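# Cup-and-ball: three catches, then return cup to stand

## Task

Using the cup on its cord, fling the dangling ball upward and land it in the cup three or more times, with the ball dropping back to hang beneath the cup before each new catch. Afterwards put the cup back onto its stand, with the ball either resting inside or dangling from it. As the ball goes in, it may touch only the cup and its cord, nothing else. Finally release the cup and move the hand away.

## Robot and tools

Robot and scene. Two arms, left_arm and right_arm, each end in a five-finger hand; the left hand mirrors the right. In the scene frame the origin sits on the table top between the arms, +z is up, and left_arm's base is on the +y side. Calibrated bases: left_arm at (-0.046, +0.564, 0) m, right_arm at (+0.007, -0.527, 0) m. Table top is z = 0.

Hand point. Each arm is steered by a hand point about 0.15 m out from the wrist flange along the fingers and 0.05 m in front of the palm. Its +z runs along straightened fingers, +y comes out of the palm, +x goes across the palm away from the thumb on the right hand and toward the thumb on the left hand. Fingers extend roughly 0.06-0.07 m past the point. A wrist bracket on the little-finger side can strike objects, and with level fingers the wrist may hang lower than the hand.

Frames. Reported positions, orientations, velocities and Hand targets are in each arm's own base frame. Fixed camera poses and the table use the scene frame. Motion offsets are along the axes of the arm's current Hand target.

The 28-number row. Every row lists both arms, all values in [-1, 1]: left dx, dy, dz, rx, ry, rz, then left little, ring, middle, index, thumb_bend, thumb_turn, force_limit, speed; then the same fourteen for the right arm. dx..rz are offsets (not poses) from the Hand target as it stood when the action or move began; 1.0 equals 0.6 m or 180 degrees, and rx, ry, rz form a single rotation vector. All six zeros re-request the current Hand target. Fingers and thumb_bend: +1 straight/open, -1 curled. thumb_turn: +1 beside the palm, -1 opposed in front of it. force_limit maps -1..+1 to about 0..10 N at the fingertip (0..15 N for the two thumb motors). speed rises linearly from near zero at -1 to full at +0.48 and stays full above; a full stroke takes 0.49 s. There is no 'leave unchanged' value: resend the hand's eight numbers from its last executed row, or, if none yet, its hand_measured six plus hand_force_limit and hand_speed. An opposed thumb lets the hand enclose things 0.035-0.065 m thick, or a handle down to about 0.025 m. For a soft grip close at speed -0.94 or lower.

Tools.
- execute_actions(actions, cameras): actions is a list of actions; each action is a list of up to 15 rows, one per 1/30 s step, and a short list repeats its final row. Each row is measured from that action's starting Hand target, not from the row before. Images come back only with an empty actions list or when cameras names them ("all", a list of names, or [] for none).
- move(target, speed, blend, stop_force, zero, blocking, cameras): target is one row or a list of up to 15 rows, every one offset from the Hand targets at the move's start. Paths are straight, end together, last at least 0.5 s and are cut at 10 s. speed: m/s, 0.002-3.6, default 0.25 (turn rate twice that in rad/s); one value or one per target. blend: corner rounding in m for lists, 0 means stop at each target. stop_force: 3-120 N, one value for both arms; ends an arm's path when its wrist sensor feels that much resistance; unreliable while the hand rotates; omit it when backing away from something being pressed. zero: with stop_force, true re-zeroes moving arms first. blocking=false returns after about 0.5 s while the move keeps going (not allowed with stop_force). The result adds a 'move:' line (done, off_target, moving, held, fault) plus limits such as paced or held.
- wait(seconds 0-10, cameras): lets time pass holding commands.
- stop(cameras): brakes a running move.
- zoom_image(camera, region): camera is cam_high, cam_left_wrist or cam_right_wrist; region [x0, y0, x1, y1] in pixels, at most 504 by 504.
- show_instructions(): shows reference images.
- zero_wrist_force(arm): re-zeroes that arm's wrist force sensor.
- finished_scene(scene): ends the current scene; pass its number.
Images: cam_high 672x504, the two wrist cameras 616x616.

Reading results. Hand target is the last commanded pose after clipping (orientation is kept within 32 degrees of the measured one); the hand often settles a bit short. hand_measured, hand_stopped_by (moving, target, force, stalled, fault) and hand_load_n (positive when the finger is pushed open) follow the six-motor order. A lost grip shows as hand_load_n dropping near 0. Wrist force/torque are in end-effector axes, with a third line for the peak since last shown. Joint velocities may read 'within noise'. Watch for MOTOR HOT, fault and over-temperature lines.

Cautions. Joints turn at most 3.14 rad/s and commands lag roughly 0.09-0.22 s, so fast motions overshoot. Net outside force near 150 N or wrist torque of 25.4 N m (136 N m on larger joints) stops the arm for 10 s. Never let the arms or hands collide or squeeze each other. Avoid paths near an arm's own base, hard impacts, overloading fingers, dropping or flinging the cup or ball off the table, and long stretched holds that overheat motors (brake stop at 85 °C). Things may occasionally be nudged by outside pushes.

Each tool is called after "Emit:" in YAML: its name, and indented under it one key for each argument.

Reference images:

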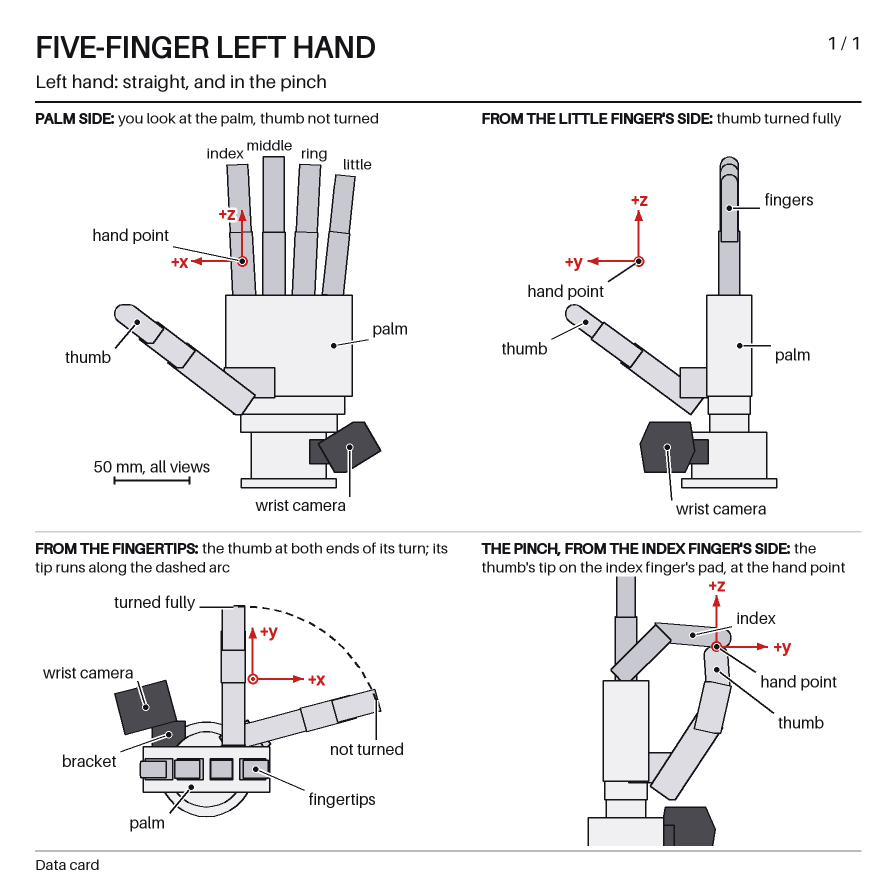

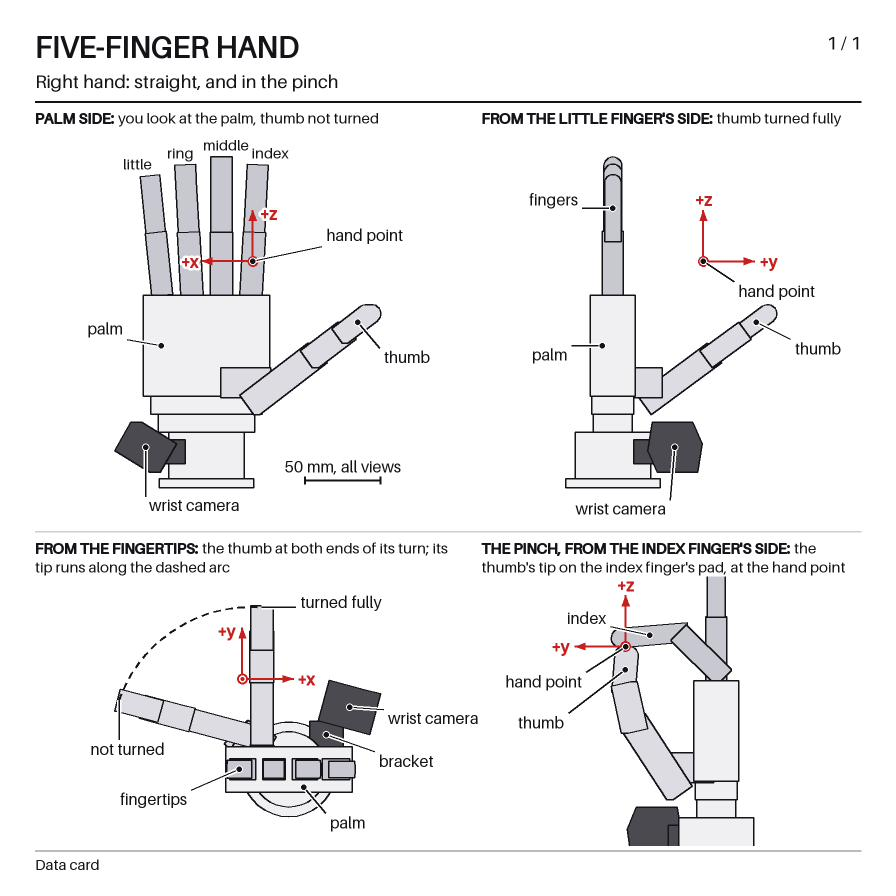

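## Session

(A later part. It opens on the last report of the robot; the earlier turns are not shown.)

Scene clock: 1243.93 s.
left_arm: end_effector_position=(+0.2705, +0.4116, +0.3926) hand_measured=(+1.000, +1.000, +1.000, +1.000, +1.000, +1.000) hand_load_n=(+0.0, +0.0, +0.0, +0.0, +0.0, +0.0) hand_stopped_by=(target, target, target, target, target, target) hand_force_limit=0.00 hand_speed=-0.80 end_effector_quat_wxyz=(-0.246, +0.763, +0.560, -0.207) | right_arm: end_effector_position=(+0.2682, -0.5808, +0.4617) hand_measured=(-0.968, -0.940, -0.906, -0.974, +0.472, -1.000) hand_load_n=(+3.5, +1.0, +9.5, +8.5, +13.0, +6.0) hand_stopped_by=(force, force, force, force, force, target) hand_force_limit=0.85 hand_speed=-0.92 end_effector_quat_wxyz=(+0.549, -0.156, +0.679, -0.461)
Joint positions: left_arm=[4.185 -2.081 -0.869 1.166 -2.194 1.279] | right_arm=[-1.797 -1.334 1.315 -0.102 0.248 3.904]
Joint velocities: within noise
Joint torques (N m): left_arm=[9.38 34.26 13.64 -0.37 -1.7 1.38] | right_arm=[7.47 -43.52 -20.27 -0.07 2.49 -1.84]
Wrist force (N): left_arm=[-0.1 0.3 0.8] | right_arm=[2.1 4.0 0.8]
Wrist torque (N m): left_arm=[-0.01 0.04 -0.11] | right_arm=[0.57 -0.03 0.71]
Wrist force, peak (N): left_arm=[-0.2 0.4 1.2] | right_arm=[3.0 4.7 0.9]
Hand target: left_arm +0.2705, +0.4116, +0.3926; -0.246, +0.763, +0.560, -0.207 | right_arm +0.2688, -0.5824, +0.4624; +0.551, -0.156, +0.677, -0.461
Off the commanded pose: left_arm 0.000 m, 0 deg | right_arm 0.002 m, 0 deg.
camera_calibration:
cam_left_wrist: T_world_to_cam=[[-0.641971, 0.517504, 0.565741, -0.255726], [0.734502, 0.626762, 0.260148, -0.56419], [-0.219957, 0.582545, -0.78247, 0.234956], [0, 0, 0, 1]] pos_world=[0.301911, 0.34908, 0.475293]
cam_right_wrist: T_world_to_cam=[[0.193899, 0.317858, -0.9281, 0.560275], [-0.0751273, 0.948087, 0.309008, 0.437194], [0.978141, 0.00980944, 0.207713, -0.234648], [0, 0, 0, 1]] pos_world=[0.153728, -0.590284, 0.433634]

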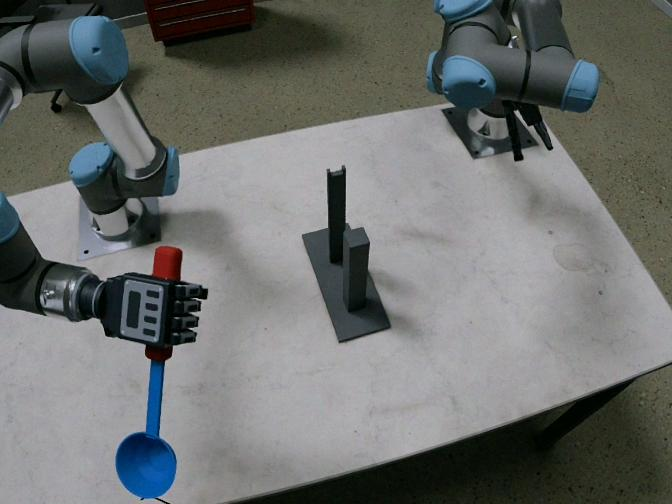

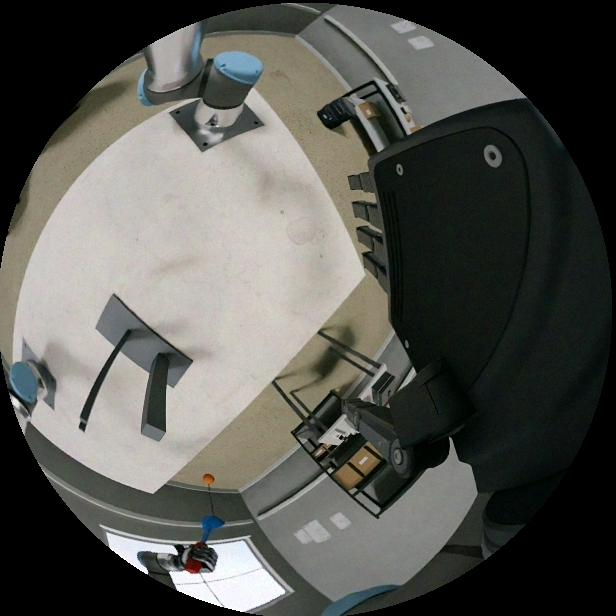

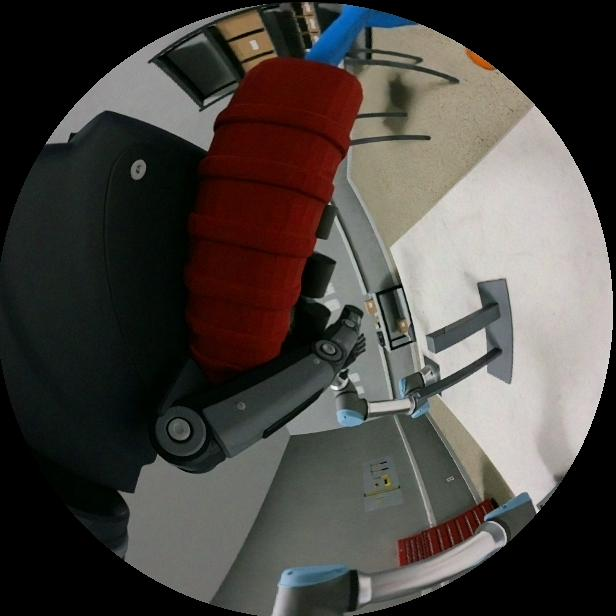

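Emit:
move:
  target: [0,0,0,0,0,0,1,1,1,1,1,1,0,-0.8,-0.4589,0.0893,0.0291,0,0,0,-1,-1,-0.99,-1,-1,-1,0.85,-0.92]
  speed: 0.7
  blocking: false

Emit:
wait:
  seconds: 0.1

Emit:
wait:
  seconds: 0.1

Emit:
wait:
  seconds: 0.1

Emit:
wait:
  seconds: 0.1

Emit:
wait:
  seconds: 0.3
  cameras: ["cam_high"]

Scene clock: 1253.40 s.
left_arm: end_effector_position=(+0.2705, +0.4116, +0.3926) hand_measured=(+1.000, +1.000, +1.000, +1.000, +1.000, +1.000) hand_load_n=(+0.0, +0.0, +0.0, +0.0, +0.0, +0.0) hand_stopped_by=(target, target, target, target, target, target) hand_force_limit=0.00 hand_speed=-0.80 end_effector_quat_wxyz=(-0.246, +0.763, +0.560, -0.207) | right_arm: end_effector_position=(+0.3559, -0.4253, +0.5478) hand_measured=(-0.968, -0.940, -0.906, -0.974, +0.472, -1.000) hand_load_n=(+3.5, +1.0, +9.5, +8.0, +13.0, +5.5) hand_stopped_by=(force, force, force, force, force, target) hand_force_limit=0.85 hand_speed=-0.92 end_effector_quat_wxyz=(+0.554, -0.158, +0.675, -0.461) end_effector_velocity=(+0.270, +0.505, +0.285) end_effector_angular_velocity=(-0.018, -0.035, -0.003)
Joint positions: left_arm=[4.185 -2.081 -0.869 1.166 -2.194 1.279] | right_arm=[-1.651 -1.657 1.45 0.103 0.386 3.885]
Joint velocities: left_arm=[within noise] | right_arm=[0.638 -0.876 0.075 0.86 0.641 -0.08]
Joint torques (N m): left_arm=[8.99 33.71 13.67 -0.34 -1.8 1.22] | right_arm=[10.35 -17.21 -20.03 1.14 4.93 -2.89]
Wrist force (N): left_arm=[-0.2 0.2 0.9] | right_arm=[0.1 4.1 1.2]
Wrist torque (N m): left_arm=[-0.03 0.06 -0.12] | right_arm=[0.62 0.08 0.67]
Wrist force, peak (N): left_arm=[-0.1 0.2 1.2] | right_arm=[5.5 3.6 1.0]
Hand target: left_arm +0.2705, +0.4116, +0.3926; -0.246, +0.763, +0.560, -0.207 | right_arm +0.3736, -0.4004, +0.5651; +0.551, -0.156, +0.678, -0.461
Off the commanded pose: left_arm 0.000 m, 0 deg | right_arm 0.082 m, 0 deg.
move: running

Scene clock: 1253.50 s.
left_arm: end_effector_position=(+0.2705, +0.4116, +0.3926) hand_measured=(+1.000, +1.000, +1.000, +1.000, +1.000, +1.000) hand_load_n=(+0.0, +0.0, +0.0, +0.0, +0.0, +0.0) hand_stopped_by=(target, target, target, target, target, target) hand_force_limit=0.00 hand_speed=-0.80 end_effector_quat_wxyz=(-0.246, +0.763, +0.560, -0.207) | right_arm: end_effector_position=(+0.3780, -0.3857, +0.5708) hand_measured=(-0.968, -0.940, -0.906, -0.974, +0.472, -1.000) hand_load_n=(+4.0, +1.0, +9.5, +8.5, +13.0, +6.0) hand_stopped_by=(force, force, force, force, force, target) hand_force_limit=0.85 hand_speed=-0.92 end_effector_quat_wxyz=(+0.554, -0.157, +0.675, -0.462) end_effector_velocity=(+0.188, +0.315, +0.193) end_effector_angular_velocity=(+0.006, +0.015, -0.027)
Joint positions: left_arm=[4.185 -2.081 -0.869 1.166 -2.194 1.279] | right_arm=[-1.592 -1.718 1.443 0.182 0.447 3.873]
Joint velocities: left_arm=[within noise] | right_arm=[0.564 -0.41 -0.184 0.745 0.587 -0.161]
Joint torques (N m): left_arm=[8.83 33.29 13.56 -0.39 -1.73 1.37] | right_arm=[1.9 -9.22 -35.46 0.32 4.38 -3.51]
Wrist force (N): left_arm=[-0.1 0.4 1.0] | right_arm=[-1.4 5.0 0.5]
Wrist torque (N m): left_arm=[-0.02 0.04 -0.12] | right_arm=[0.69 0.31 0.66]
Wrist force, peak (N): left_arm=[-0.1 0.4 1.0] | right_arm=[-1.4 5.0 0.5]
Hand target: left_arm +0.2705, +0.4116, +0.3926; -0.246, +0.763, +0.560, -0.207 | right_arm +0.3896, -0.3730, +0.5808; +0.551, -0.156, +0.678, -0.461
Off the commanded pose: left_arm 0.000 m, 0 deg | right_arm 0.032 m, 0 deg.
earlier move: running
wait: 0.10 s; no rest

Scene clock: 1253.60 s.
left_arm: end_effector_position=(+0.2705, +0.4116, +0.3926) hand_measured=(+1.000, +1.000, +1.000, +1.000, +1.000, +1.000) hand_load_n=(+0.0, +0.0, +0.0, -0.5, +0.0, +0.0) hand_stopped_by=(target, target, target, target, target, target) hand_force_limit=0.00 hand_speed=-0.80 end_effector_quat_wxyz=(-0.246, +0.763, +0.560, -0.207) | right_arm: end_effector_position=(+0.3923, -0.3649, +0.5844) hand_measured=(-0.968, -0.940, -0.906, -0.974, +0.472, -1.000) hand_load_n=(+3.5, +1.0, +9.5, +8.5, +13.0, +6.0) hand_stopped_by=(force, force, force, force, force, target) hand_force_limit=0.85 hand_speed=-0.92 end_effector_quat_wxyz=(+0.552, -0.156, +0.676, -0.462) end_effector_velocity=(+0.085, +0.099, +0.073) end_effector_angular_velocity=(+0.014, +0.043, -0.024)
Joint positions: left_arm=[4.185 -2.081 -0.869 1.166 -2.194 1.279] | right_arm=[-1.546 -1.739 1.421 0.242 0.495 3.856]
Joint velocities: left_arm=[within noise] | right_arm=[0.292 -0.048 -0.192 0.378 0.312 -0.14]
Joint torques (N m): left_arm=[9.06 33.99 13.28 -0.41 -1.79 1.25] | right_arm=[-1.54 -11.69 -26.48 -0.62 3.53 -2.88]
Wrist force (N): left_arm=[-0.2 0.2 0.9] | right_arm=[-0.8 5.2 0.6]
Wrist torque (N m): left_arm=[-0.03 0.05 -0.12] | right_arm=[0.70 0.27 0.68]
Wrist force, peak (N): left_arm=[-0.2 0.2 0.9] | right_arm=[-1.0 5.2 0.5]
Hand target: left_arm +0.2705, +0.4116, +0.3926; -0.246, +0.763, +0.560, -0.207 | right_arm +0.3949, -0.3638, +0.5860; +0.551, -0.156, +0.677, -0.461
Off the commanded pose: left_arm 0.000 m, 0 deg | right_arm 0.003 m, 0 deg.
earlier move: running
wait: 0.10 s; no rest

Scene clock: 1253.70 s.
left_arm: end_effector_position=(+0.2705, +0.4116, +0.3926) hand_measured=(+1.000, +1.000, +1.000, +1.000, +1.000, +1.000) hand_load_n=(+0.0, +0.0, +0.0, -0.5, +0.0, +0.0) hand_stopped_by=(target, target, target, target, target, target) hand_force_limit=0.00 hand_speed=-0.80 end_effector_quat_wxyz=(-0.246, +0.763, +0.560, -0.207) | right_arm: end_effector_position=(+0.3958, -0.3623, +0.5869) hand_measured=(-0.968, -0.940, -0.906, -0.974, +0.472, -1.000) hand_load_n=(+4.0, +1.0, +9.5, +8.5, +12.5, +6.0) hand_stopped_by=(force, force, force, force, force, target) hand_force_limit=0.85 hand_speed=-0.92 end_effector_quat_wxyz=(+0.551, -0.156, +0.677, -0.462) end_effector_velocity=(+0.001, -0.017, -0.004) end_effector_angular_velocity=(+0.006, +0.014, -0.007)
Joint positions: left_arm=[4.185 -2.081 -0.869 1.166 -2.194 1.279] | right_arm=[-1.534 -1.737 1.41 0.258 0.508 3.848]
Joint velocities: left_arm=[within noise] | right_arm=[0.003 0.042 -0.034 0.025 0.009 -0.03]
Joint torques (N m): left_arm=[9.3 33.66 13.84 -0.39 -1.83 1.3] | right_arm=[-7.75 -4.07 -28 -0.28 1.95 -2.45]
Wrist force (N): left_arm=[-0.1 0.3 1.0] | right_arm=[1.4 4.2 1.3]
Wrist torque (N m): left_arm=[-0.03 0.05 -0.11] | right_arm=[0.54 0.02 0.71]
Wrist force, peak (N): left_arm=[-0.1 0.3 1.0] | right_arm=[1.4 4.2 1.3]
Hand target: left_arm +0.2705, +0.4116, +0.3926; -0.246, +0.763, +0.560, -0.207 | right_arm +0.3949, -0.3638, +0.5860; +0.551, -0.156, +0.677, -0.461
Off the commanded pose: left_arm 0.000 m, 0 deg | right_arm 0.002 m, 0 deg.
earlier move: running
wait: 0.10 s; no rest

Scene clock: 1253.80 s.
left_arm: end_effector_position=(+0.2705, +0.4116, +0.3926) hand_measured=(+1.000, +1.000, +1.000, +1.000, +1.000, +1.000) hand_load_n=(+0.0, +0.0, +0.0, +0.0, +0.0, +0.0) hand_stopped_by=(target, target, target, target, target, target) hand_force_limit=0.00 hand_speed=-0.80 end_effector_quat_wxyz=(-0.246, +0.763, +0.560, -0.207) | right_arm: end_effector_position=(+0.3950, -0.3639, +0.5862) hand_measured=(-0.968, -0.940, -0.906, -0.974, +0.472, -1.000) hand_load_n=(+3.5, +1.0, +9.5, +8.5, +13.0, +5.5) hand_stopped_by=(force, force, force, force, force, target) hand_force_limit=0.85 hand_speed=-0.92 end_effector_quat_wxyz=(+0.551, -0.156, +0.678, -0.462) end_effector_velocity=(-0.006, -0.006, -0.005) end_effector_angular_velocity=(-0.006, -0.001, +0.005)
Joint positions: left_arm=[4.185 -2.081 -0.869 1.166 -2.194 1.279] | right_arm=[-1.537 -1.735 1.411 0.256 0.506 3.848]
Joint velocities: left_arm=[within noise] | right_arm=[-0.021 0.002 0.013 -0.026 -0.026 0.005]
Joint torques (N m): left_arm=[9.23 33.87 14.02 -0.23 -1.77 1.33] | right_arm=[-7.1 -2.8 -16 -3.11 -2.49 1.73]
Wrist force (N): left_arm=[-0.1 0.2 0.8] | right_arm=[1.9 4.1 1.0]
Wrist torque (N m): left_arm=[-0.03 0.04 -0.11] | right_arm=[0.61 -0.03 0.72]
Wrist force, peak (N): left_arm=[-0.2 0.1 0.9] | right_arm=[2.3 4.4 1.1]
Hand target: left_arm +0.2705, +0.4116, +0.3926; -0.246, +0.763, +0.560, -0.207 | right_arm +0.3949, -0.3638, +0.5860; +0.551, -0.156, +0.677, -0.461
Off the commanded pose: left_arm 0.000 m, 0 deg | right_arm 0.000 m, 0 deg.
earlier move: running
wait: 0.10 s; no rest

Scene clock: 1253.93 s.
left_arm: end_effector_position=(+0.2705, +0.4116, +0.3926) hand_measured=(+1.000, +1.000, +1.000, +1.000, +1.000, +1.000) hand_load_n=(+0.0, +0.0, +0.0, -0.5, +0.0, +0.0) hand_stopped_by=(target, target, target, target, target, target) hand_force_limit=0.00 hand_speed=-0.80 end_effector_quat_wxyz=(-0.246, +0.763, +0.560, -0.207) | right_arm: end_effector_position=(+0.3949, -0.3640, +0.5860) hand_measured=(-0.968, -0.940, -0.906, -0.974, +0.472, -1.000) hand_load_n=(+4.0, +1.0, +9.5, +8.5, +13.0, +5.5) hand_stopped_by=(force, force, force, force, force, target) hand_force_limit=0.85 hand_speed=-0.92 end_effector_quat_wxyz=(+0.551, -0.156, +0.678, -0.461)
Joint positions: left_arm=[4.185 -2.081 -0.869 1.166 -2.194 1.279] | right_arm=[-1.538 -1.735 1.411 0.255 0.505 3.848]
Joint torques (N m): left_arm=[9.39 34.35 13.88 -0.36 -1.74 1.36] | right_arm=[6.14 -26.52 -16.49 -2.05 -0.97 1.73]
Wrist force (N): left_arm=[-0.2 0.2 0.9] | right_arm=[2.4 4.5 0.7]
Wrist torque (N m): left_arm=[-0.03 0.05 -0.12] | right_arm=[0.63 -0.08 0.73]
Wrist force, peak (N): left_arm=[-0.3 0.4 1.0] | right_arm=[2.2 4.7 0.8]
Hand target: left_arm +0.2705, +0.4116, +0.3926; -0.246, +0.763, +0.560, -0.207 | right_arm +0.3949, -0.3638, +0.5860; +0.551, -0.156, +0.677, -0.461
Off the commanded pose: left_arm 0.000 m, 0 deg | right_arm 0.000 m, 0 deg.
earlier move: done
wait: 0.13 of 0.3 s (the move ended)
Images, in order (width x height): cam_high 672x504.

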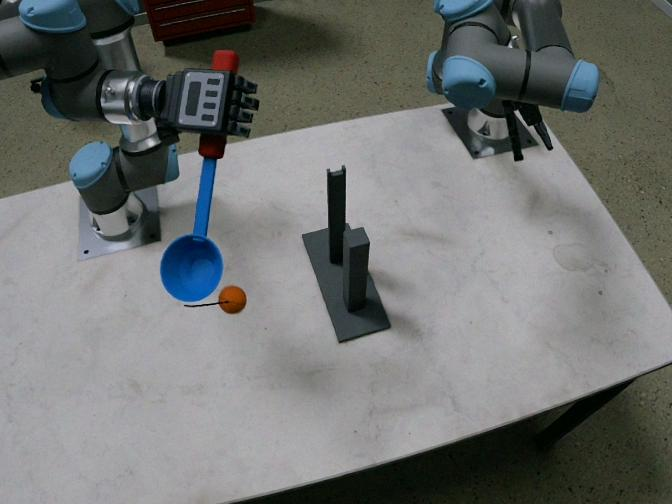

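Emit:
move:
  target: [0,0,0,0,0,0,1,1,1,1,1,1,0,-0.8,0.212,0.2806,-0.012,0,0,0,-1,-1,-0.99,-1,-1,-1,0.85,-0.92]
  speed: 0.15
  cameras: ["cam_high", "cam_left_wrist"]

Emit:
zoom_image:
  camera: "cam_high"
  region: [120, 160, 280, 380]

Emit:
zoom_image:
  camera: "cam_left_wrist"
  region: [0, 330, 240, 570]

Scene clock: 1265.07 s.
left_arm: end_effector_position=(+0.2705, +0.4116, +0.3926) hand_measured=(+1.000, +1.000, +1.000, +1.000, +1.000, +1.000) hand_load_n=(+0.0, +0.0, +0.0, +0.0, +0.0, +0.0) hand_stopped_by=(target, target, target, target, target, target) hand_force_limit=0.00 hand_speed=-0.80 end_effector_quat_wxyz=(-0.246, +0.763, +0.560, -0.207) | right_arm: end_effector_position=(+0.3947, -0.3638, +0.3749) hand_measured=(-0.968, -0.940, -0.906, -0.974, +0.472, -1.000) hand_load_n=(+4.0, +1.0, +9.5, +8.5, +13.0, +5.5) hand_stopped_by=(force, force, force, force, force, target) hand_force_limit=0.85 hand_speed=-0.92 end_effector_quat_wxyz=(+0.551, -0.156, +0.678, -0.461)
Joint positions: left_arm=[4.185 -2.081 -0.869 1.166 -2.194 1.279] | right_arm=[-1.538 -1.763 1.979 -0.285 0.504 3.849]
Joint torques (N m): left_arm=[9.05 33.92 14.39 -0.37 -1.67 1.26] | right_arm=[-6.99 -25.32 -20.69 -1.99 -0.9 -2.16]
Wrist force (N): left_arm=[-0.3 0.3 1.0] | right_arm=[2.5 4.6 1.2]
Wrist torque (N m): left_arm=[-0.03 0.07 -0.12] | right_arm=[0.61 -0.09 0.66]
Wrist force, peak (N): left_arm=[0.0 0.3 1.2] | right_arm=[3.2 6.1 0.8]
Hand target: left_arm +0.2705, +0.4116, +0.3926; -0.246, +0.763, +0.560, -0.207 | right_arm +0.3947, -0.3638, +0.3749; +0.551, -0.156, +0.677, -0.461
Off the commanded pose: left_arm 0.000 m, 0 deg | right_arm 0.000 m, 0 deg.
move: done
camera_calibration:
cam_left_wrist: T_world_to_cam=[[-0.641971, 0.517504, 0.565741, -0.255726], [0.734502, 0.626762, 0.260148, -0.56419], [-0.219957, 0.582545, -0.78247, 0.234956], [0, 0, 0, 1]] pos_world=[0.301911, 0.34908, 0.475293]
Images, in order (width x height): cam_high 672x504, cam_left_wrist 616x616.

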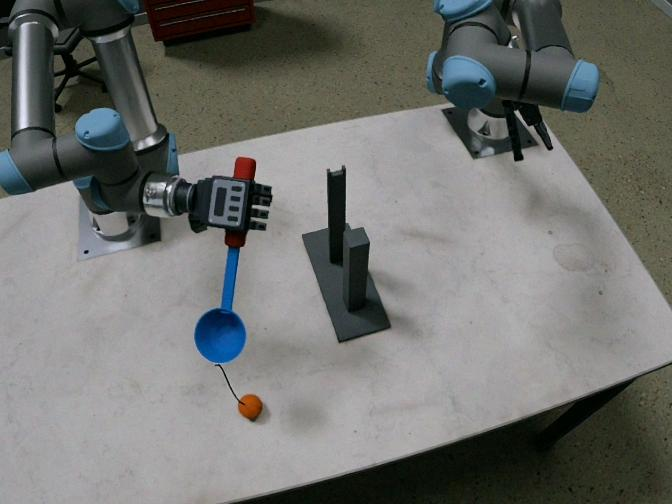

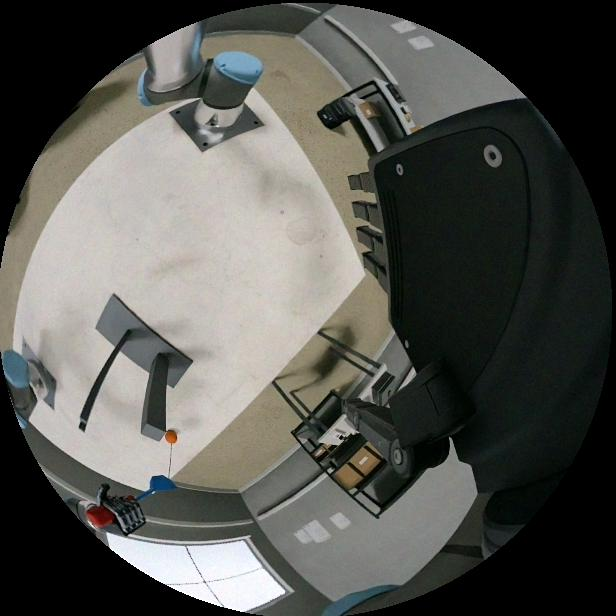

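Scaled by 2.291 from the camera's 672x504 image, which has a finer 960x720 frame.

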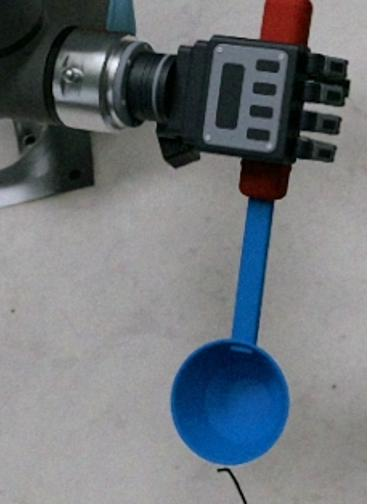

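Scaled by 2.100 from the camera's 616x616 image, which has a finer 880x880 frame.

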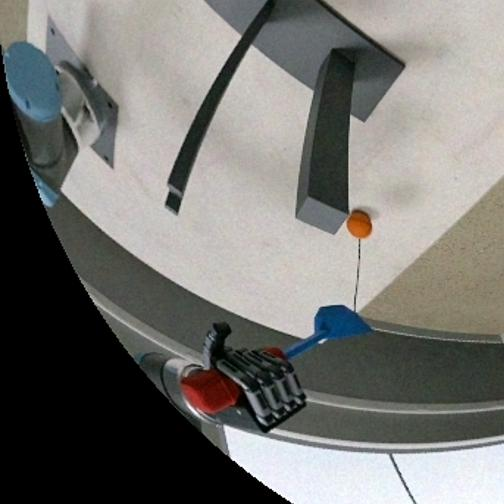

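Emit:
move:
  target: [0,0,0,0,0,0,1,1,1,1,1,1,0,-0.8,0.0101,-0.0063,0.0315,0,0,0,-1,-1,-0.99,-1,-1,-1,0.85,-0.92]
  speed: 0.03
  cameras: ["cam_high"]

Emit:
zoom_image:
  camera: "cam_high"
  region: [170, 320, 280, 430]

Scene clock: 1271.57 s.
left_arm: end_effector_position=(+0.2705, +0.4116, +0.3926) hand_measured=(+1.000, +1.000, +1.000, +1.000, +1.000, +1.000) hand_load_n=(+0.0, +0.0, +0.0, +0.0, +0.0, +0.0) hand_stopped_by=(target, target, target, target, target, target) hand_force_limit=0.00 hand_speed=-0.80 end_effector_quat_wxyz=(-0.246, +0.763, +0.560, -0.207) | right_arm: end_effector_position=(+0.4084, -0.3788, +0.3749) hand_measured=(-0.968, -0.940, -0.906, -0.974, +0.472, -1.000) hand_load_n=(+3.5, +0.5, +9.5, +8.5, +12.5, +5.5) hand_stopped_by=(force, force, force, force, force, target) hand_force_limit=0.85 hand_speed=-0.92 end_effector_quat_wxyz=(+0.551, -0.156, +0.677, -0.462)
Joint positions: left_arm=[4.185 -2.081 -0.869 1.166 -2.194 1.279] | right_arm=[-1.498 -1.709 1.935 -0.29 0.545 3.843]
Joint torques (N m): left_arm=[8.64 34.01 13.95 -0.37 -1.86 1.38] | right_arm=[-9.2 -29.39 -17.03 -1.05 -2.29 -1.59]
Wrist force (N): left_arm=[0.1 0.2 1.1] | right_arm=[1.4 3.8 0.9]
Wrist torque (N m): left_arm=[-0.05 0.03 -0.10] | right_arm=[0.63 0.00 0.62]
Wrist force, peak (N): left_arm=[-0.2 0.4 1.2] | right_arm=[2.3 4.8 0.6]
Hand target: left_arm +0.2705, +0.4116, +0.3926; -0.246, +0.763, +0.560, -0.207 | right_arm +0.4084, -0.3787, +0.3749; +0.551, -0.156, +0.677, -0.461
Off the commanded pose: left_arm 0.000 m, 0 deg | right_arm 0.000 m, 0 deg.
move: done
Images, in order (width x height): cam_high 672x504.

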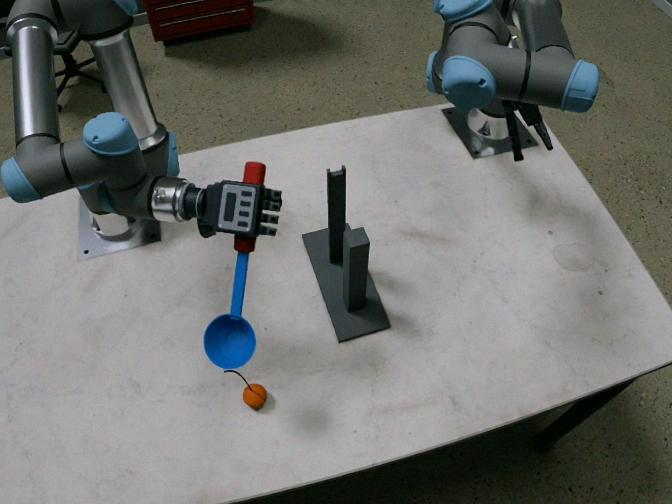

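Scaled by 4.582 from the camera's 672x504 image, which has a finer 960x720 frame.

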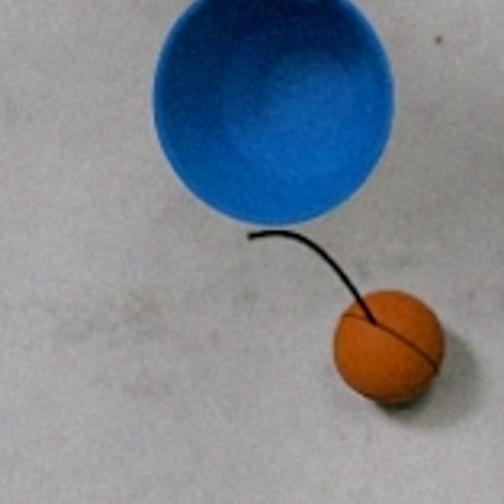

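Emit:
move:
  target: [0,0,0,0,0,0,1,1,1,1,1,1,0,-0.8,-0.0202,0.0159,0.015,0,0,0,-1,-1,-0.99,-1,-1,-1,0.85,-0.92]
  speed: 0.03
  cameras: ["cam_high"]

Emit:
zoom_image:
  camera: "cam_high"
  region: [170, 320, 280, 430]

Emit:
move:
  target: [0,0,0,0,0,0,1,1,1,1,1,1,0,-0.8,-0.008,-0.0106,0.0005,0,0,0,-1,-1,-0.99,-1,-1,-1,0.85,-0.92]
  speed: 0.01
  cameras: ["cam_high"]

Emit:
zoom_image:
  camera: "cam_high"
  region: [170, 320, 280, 430]

Scene clock: 1280.83 s.
left_arm: end_effector_position=(+0.2705, +0.4116, +0.3926) hand_measured=(+1.000, +1.000, +1.000, +1.000, +1.000, +1.000) hand_load_n=(+0.0, +0.0, +0.0, +0.0, +0.0, +0.0) hand_stopped_by=(target, target, target, target, target, target) hand_force_limit=0.00 hand_speed=-0.80 end_effector_quat_wxyz=(-0.246, +0.763, +0.560, -0.207) | right_arm: end_effector_position=(+0.4234, -0.3690, +0.3749) hand_measured=(-0.968, -0.940, -0.906, -0.974, +0.472, -1.000) hand_load_n=(+3.0, +0.5, +9.5, +8.5, +13.0, +5.5) hand_stopped_by=(force, force, force, force, force, target) hand_force_limit=0.85 hand_speed=-0.92 end_effector_quat_wxyz=(+0.551, -0.156, +0.677, -0.462) end_effector_velocity=(+0.000, +0.001, -0.001) end_effector_angular_velocity=(+0.000, +0.001, +0.003)
Joint positions: left_arm=[4.185 -2.081 -0.869 1.166 -2.194 1.279] | right_arm=[-1.449 -1.713 1.938 -0.285 0.593 3.838]
Joint velocities: left_arm=[within noise] | right_arm=[-0.002 0 0.001 0 -0.005 0]
Joint torques (N m): left_arm=[9.25 34.11 13.61 -0.29 -1.76 1.36] | right_arm=[-8.05 -23.3 -20.59 -0.97 -1.92 -1.23]
Wrist force (N): left_arm=[-0.2 0.1 0.8] | right_arm=[1.6 3.5 0.7]
Wrist torque (N m): left_arm=[-0.05 0.05 -0.11] | right_arm=[0.59 -0.05 0.64]
Wrist force, peak (N): left_arm=[-0.2 0.3 1.2] | right_arm=[2.1 4.6 1.0]
Hand target: left_arm +0.2705, +0.4116, +0.3926; -0.246, +0.763, +0.560, -0.207 | right_arm +0.4234, -0.3690, +0.3749; +0.551, -0.156, +0.677, -0.461
Off the commanded pose: left_arm 0.000 m, 0 deg | right_arm 0.000 m, 0 deg.
move: done
Images, in order (width x height): cam_high 672x504.

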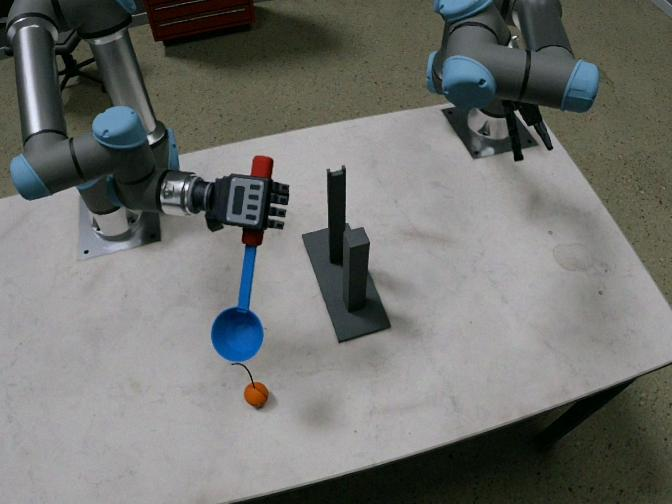

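Scaled by 4.582 from the camera's 672x504 image, which has a finer 960x720 frame.

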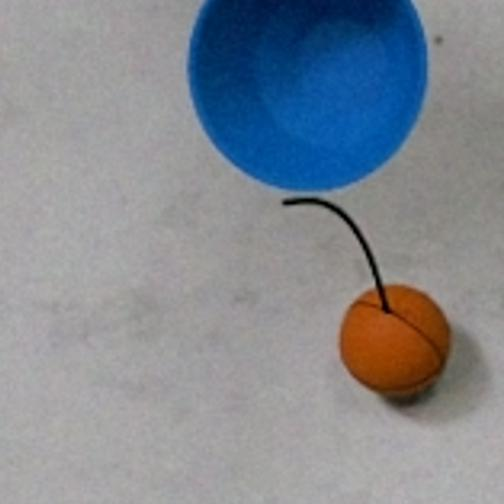

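Scene clock: 1281.87 s.
left_arm: end_effector_position=(+0.2705, +0.4116, +0.3926) hand_measured=(+1.000, +1.000, +1.000, +1.000, +1.000, +1.000) hand_load_n=(+0.0, +0.0, +0.0, +0.0, +0.0, +0.0) hand_stopped_by=(target, target, target, target, target, target) hand_force_limit=0.00 hand_speed=-0.80 end_effector_quat_wxyz=(-0.246, +0.763, +0.560, -0.207) | right_arm: end_effector_position=(+0.4234, -0.3691, +0.3830) hand_measured=(-0.968, -0.940, -0.906, -0.974, +0.472, -1.000) hand_load_n=(+3.5, +0.5, +9.5, +8.5, +13.0, +5.5) hand_stopped_by=(force, force, force, force, force, target) hand_force_limit=0.85 hand_speed=-0.92 end_effector_quat_wxyz=(+0.551, -0.156, +0.677, -0.461)
Joint positions: left_arm=[4.185 -2.081 -0.869 1.166 -2.194 1.279] | right_arm=[-1.449 -1.717 1.921 -0.263 0.593 3.838]
Joint torques (N m): left_arm=[9.57 33.92 14 -0.32 -1.85 1.31] | right_arm=[-2.28 -24.34 -22.09 -2.03 0.05 1.05]
Wrist force (N): left_arm=[-0.2 0.2 0.9] | right_arm=[2.1 3.8 0.5]
Wrist torque (N m): left_arm=[-0.03 0.06 -0.12] | right_arm=[0.62 -0.07 0.76]
Wrist force, peak (N): left_arm=[0.0 0.3 1.0] | right_arm=[2.3 4.6 0.9]
Hand target: left_arm +0.2705, +0.4116, +0.3926; -0.246, +0.763, +0.560, -0.207 | right_arm +0.4234, -0.3691, +0.3829; +0.551, -0.156, +0.677, -0.461
Off the commanded pose: left_arm 0.000 m, 0 deg | right_arm 0.000 m, 0 deg.
move: done
Images, in order (width x height): cam_high 672x504.

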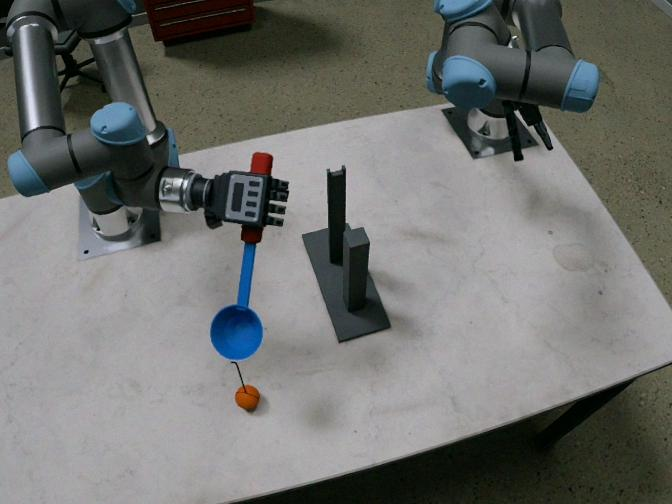

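Scaled by 4.582 from the camera's 672x504 image, which has a finer 960x720 frame.

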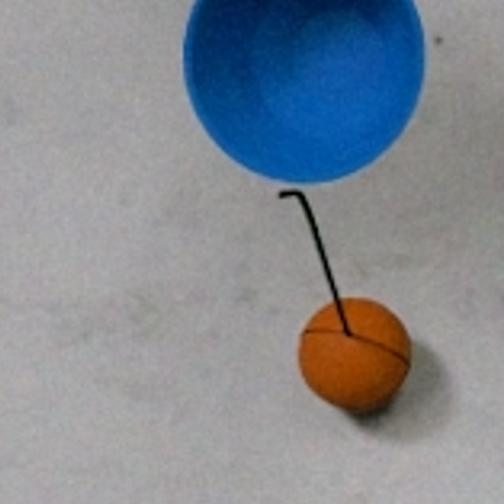

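Emit:
wait:
  seconds: 0.1
  cameras: ["cam_high"]

Emit:
zoom_image:
  camera: "cam_high"
  region: [170, 320, 280, 430]

Emit:
wait:
  seconds: 0.2
  cameras: ["cam_high"]

Emit:
zoom_image:
  camera: "cam_high"
  region: [170, 320, 280, 430]

Emit:
wait:
  seconds: 0.2
  cameras: ["cam_high"]

Emit:
zoom_image:
  camera: "cam_high"
  region: [170, 320, 280, 430]

Scene clock: 1287.77 s.
left_arm: end_effector_position=(+0.2705, +0.4116, +0.3926) hand_measured=(+1.000, +1.000, +1.000, +1.000, +1.000, +1.000) hand_load_n=(+0.0, +0.0, +0.0, +0.0, +0.0, +0.0) hand_stopped_by=(target, target, target, target, target, target) hand_force_limit=0.00 hand_speed=-0.80 end_effector_quat_wxyz=(-0.246, +0.763, +0.560, -0.207) | right_arm: end_effector_position=(+0.4234, -0.3691, +0.3829) hand_measured=(-0.968, -0.940, -0.906, -0.974, +0.472, -1.000) hand_load_n=(+3.5, +1.0, +9.5, +8.5, +13.0, +5.5) hand_stopped_by=(force, force, force, force, force, target) hand_force_limit=0.85 hand_speed=-0.92 end_effector_quat_wxyz=(+0.551, -0.156, +0.677, -0.461)
Joint positions: left_arm=[4.185 -2.081 -0.869 1.166 -2.194 1.279] | right_arm=[-1.449 -1.717 1.921 -0.263 0.593 3.838]
Joint torques (N m): left_arm=[9.27 33.83 14.17 -0.36 -1.71 1.26] | right_arm=[7.39 -4.94 -17.12 -3.12 2.25 -1.95]
Wrist force (N): left_arm=[-0.1 0.3 1.0] | right_arm=[2.5 4.7 0.7]
Wrist torque (N m): left_arm=[-0.02 0.04 -0.11] | right_arm=[0.62 -0.04 0.75]
Wrist force, peak (N): left_arm=[-0.2 -0.1 1.3] | right_arm=[2.7 4.7 1.1]
Hand target: left_arm +0.2705, +0.4116, +0.3926; -0.246, +0.763, +0.560, -0.207 | right_arm +0.4234, -0.3691, +0.3829; +0.551, -0.156, +0.677, -0.461
Off the commanded pose: left_arm 0.000 m, 0 deg | right_arm 0.000 m, 0 deg.
wait: 0.10 s; at rest from the start
Images, in order (width x height): cam_high 672x504.

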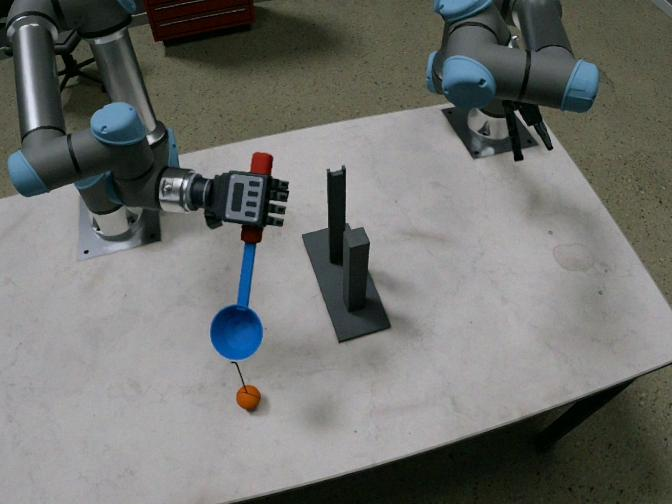

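Scaled by 4.582 from the camera's 672x504 image, which has a finer 960x720 frame.

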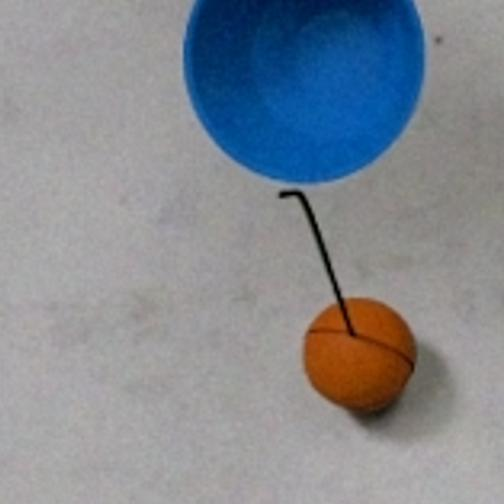

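Scene clock: 1287.97 s.
left_arm: end_effector_position=(+0.2705, +0.4116, +0.3926) hand_measured=(+1.000, +1.000, +1.000, +1.000, +1.000, +1.000) hand_load_n=(+0.0, +0.0, +0.0, +0.0, +0.0, +0.0) hand_stopped_by=(target, target, target, target, target, target) hand_force_limit=0.00 hand_speed=-0.80 end_effector_quat_wxyz=(-0.246, +0.763, +0.560, -0.207) | right_arm: end_effector_position=(+0.4234, -0.3691, +0.3829) hand_measured=(-0.968, -0.940, -0.906, -0.974, +0.472, -1.000) hand_load_n=(+3.5, +1.0, +9.5, +8.5, +12.5, +5.5) hand_stopped_by=(force, force, force, force, force, target) hand_force_limit=0.85 hand_speed=-0.92 end_effector_quat_wxyz=(+0.551, -0.156, +0.677, -0.461)
Joint positions: left_arm=[4.185 -2.081 -0.869 1.166 -2.194 1.279] | right_arm=[-1.449 -1.717 1.921 -0.263 0.593 3.838]
Joint torques (N m): left_arm=[9.13 33.57 13.68 -0.36 -1.68 1.35] | right_arm=[7.62 -5.09 -17.03 -3.17 2.27 -1.9]
Wrist force (N): left_arm=[-0.2 0.3 1.1] | right_arm=[1.9 3.9 0.8]
Wrist torque (N m): left_arm=[-0.04 0.05 -0.12] | right_arm=[0.60 -0.05 0.73]
Wrist force, peak (N): left_arm=[-0.1 0.1 1.2] | right_arm=[2.4 4.5 0.9]
Hand target: left_arm +0.2705, +0.4116, +0.3926; -0.246, +0.763, +0.560, -0.207 | right_arm +0.4234, -0.3691, +0.3829; +0.551, -0.156, +0.677, -0.461
Off the commanded pose: left_arm 0.000 m, 0 deg | right_arm 0.000 m, 0 deg.
wait: 0.20 s; at rest by 0.17 s
Images, in order (width x height): cam_high 672x504.

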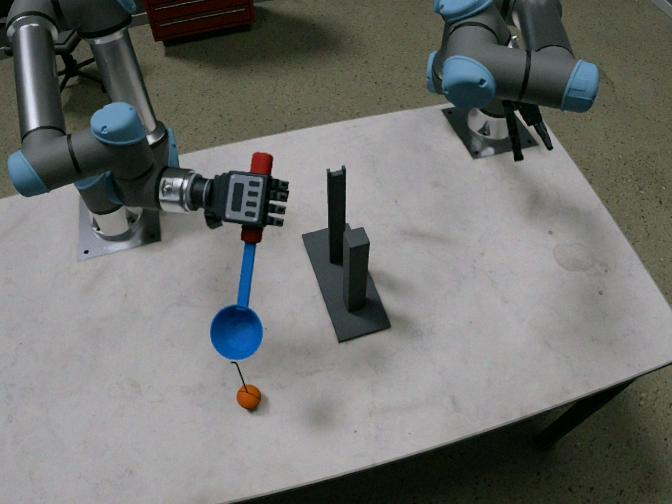

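Scaled by 4.582 from the camera's 672x504 image, which has a finer 960x720 frame.

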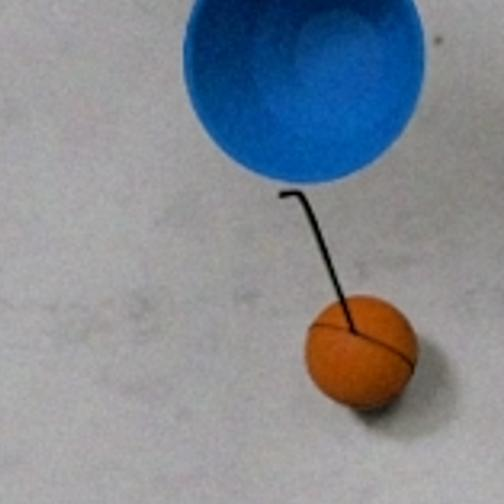

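Scene clock: 1288.17 s.
left_arm: end_effector_position=(+0.2705, +0.4116, +0.3926) hand_measured=(+1.000, +1.000, +1.000, +1.000, +1.000, +1.000) hand_load_n=(+0.0, +0.0, +0.0, +0.0, +0.0, -0.5) hand_stopped_by=(target, target, target, target, target, target) hand_force_limit=0.00 hand_speed=-0.80 end_effector_quat_wxyz=(-0.246, +0.763, +0.560, -0.207) | right_arm: end_effector_position=(+0.4234, -0.3691, +0.3829) hand_measured=(-0.968, -0.940, -0.906, -0.974, +0.472, -1.000) hand_load_n=(+4.0, +1.0, +9.5, +8.5, +13.0, +5.5) hand_stopped_by=(force, force, force, force, force, target) hand_force_limit=0.85 hand_speed=-0.92 end_effector_quat_wxyz=(+0.551, -0.156, +0.677, -0.461)
Joint positions: left_arm=[4.185 -2.081 -0.869 1.166 -2.194 1.279] | right_arm=[-1.449 -1.717 1.921 -0.263 0.593 3.838]
Joint torques (N m): left_arm=[8.98 34.13 13.73 -0.36 -1.82 1.18] | right_arm=[7.57 -5.33 -17.41 -3.14 2.28 -1.78]
Wrist force (N): left_arm=[0.1 0.2 0.8] | right_arm=[2.1 3.9 1.0]
Wrist torque (N m): left_arm=[-0.02 0.00 -0.10] | right_arm=[0.57 -0.05 0.73]
Wrist force, peak (N): left_arm=[-0.2 0.3 1.0] | right_arm=[2.6 4.7 0.9]
Hand target: left_arm +0.2705, +0.4116, +0.3926; -0.246, +0.763, +0.560, -0.207 | right_arm +0.4234, -0.3691, +0.3829; +0.551, -0.156, +0.677, -0.461
Off the commanded pose: left_arm 0.000 m, 0 deg | right_arm 0.000 m, 0 deg.
wait: 0.20 s; at rest by 0.17 s
Images, in order (width x height): cam_high 672x504.

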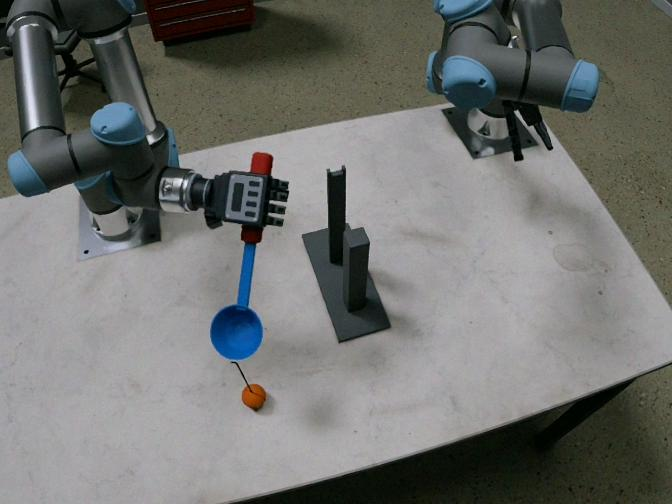

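Scaled by 4.582 from the camera's 672x504 image, which has a finer 960x720 frame.

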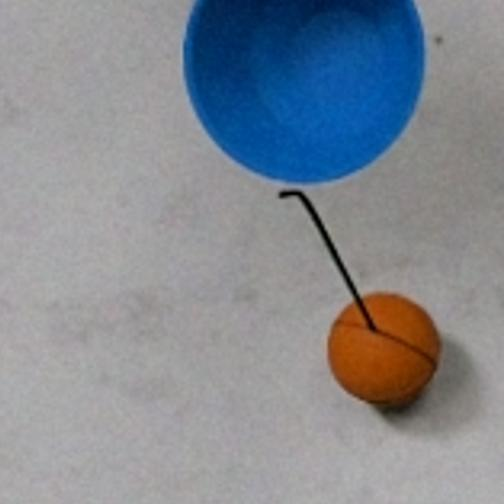

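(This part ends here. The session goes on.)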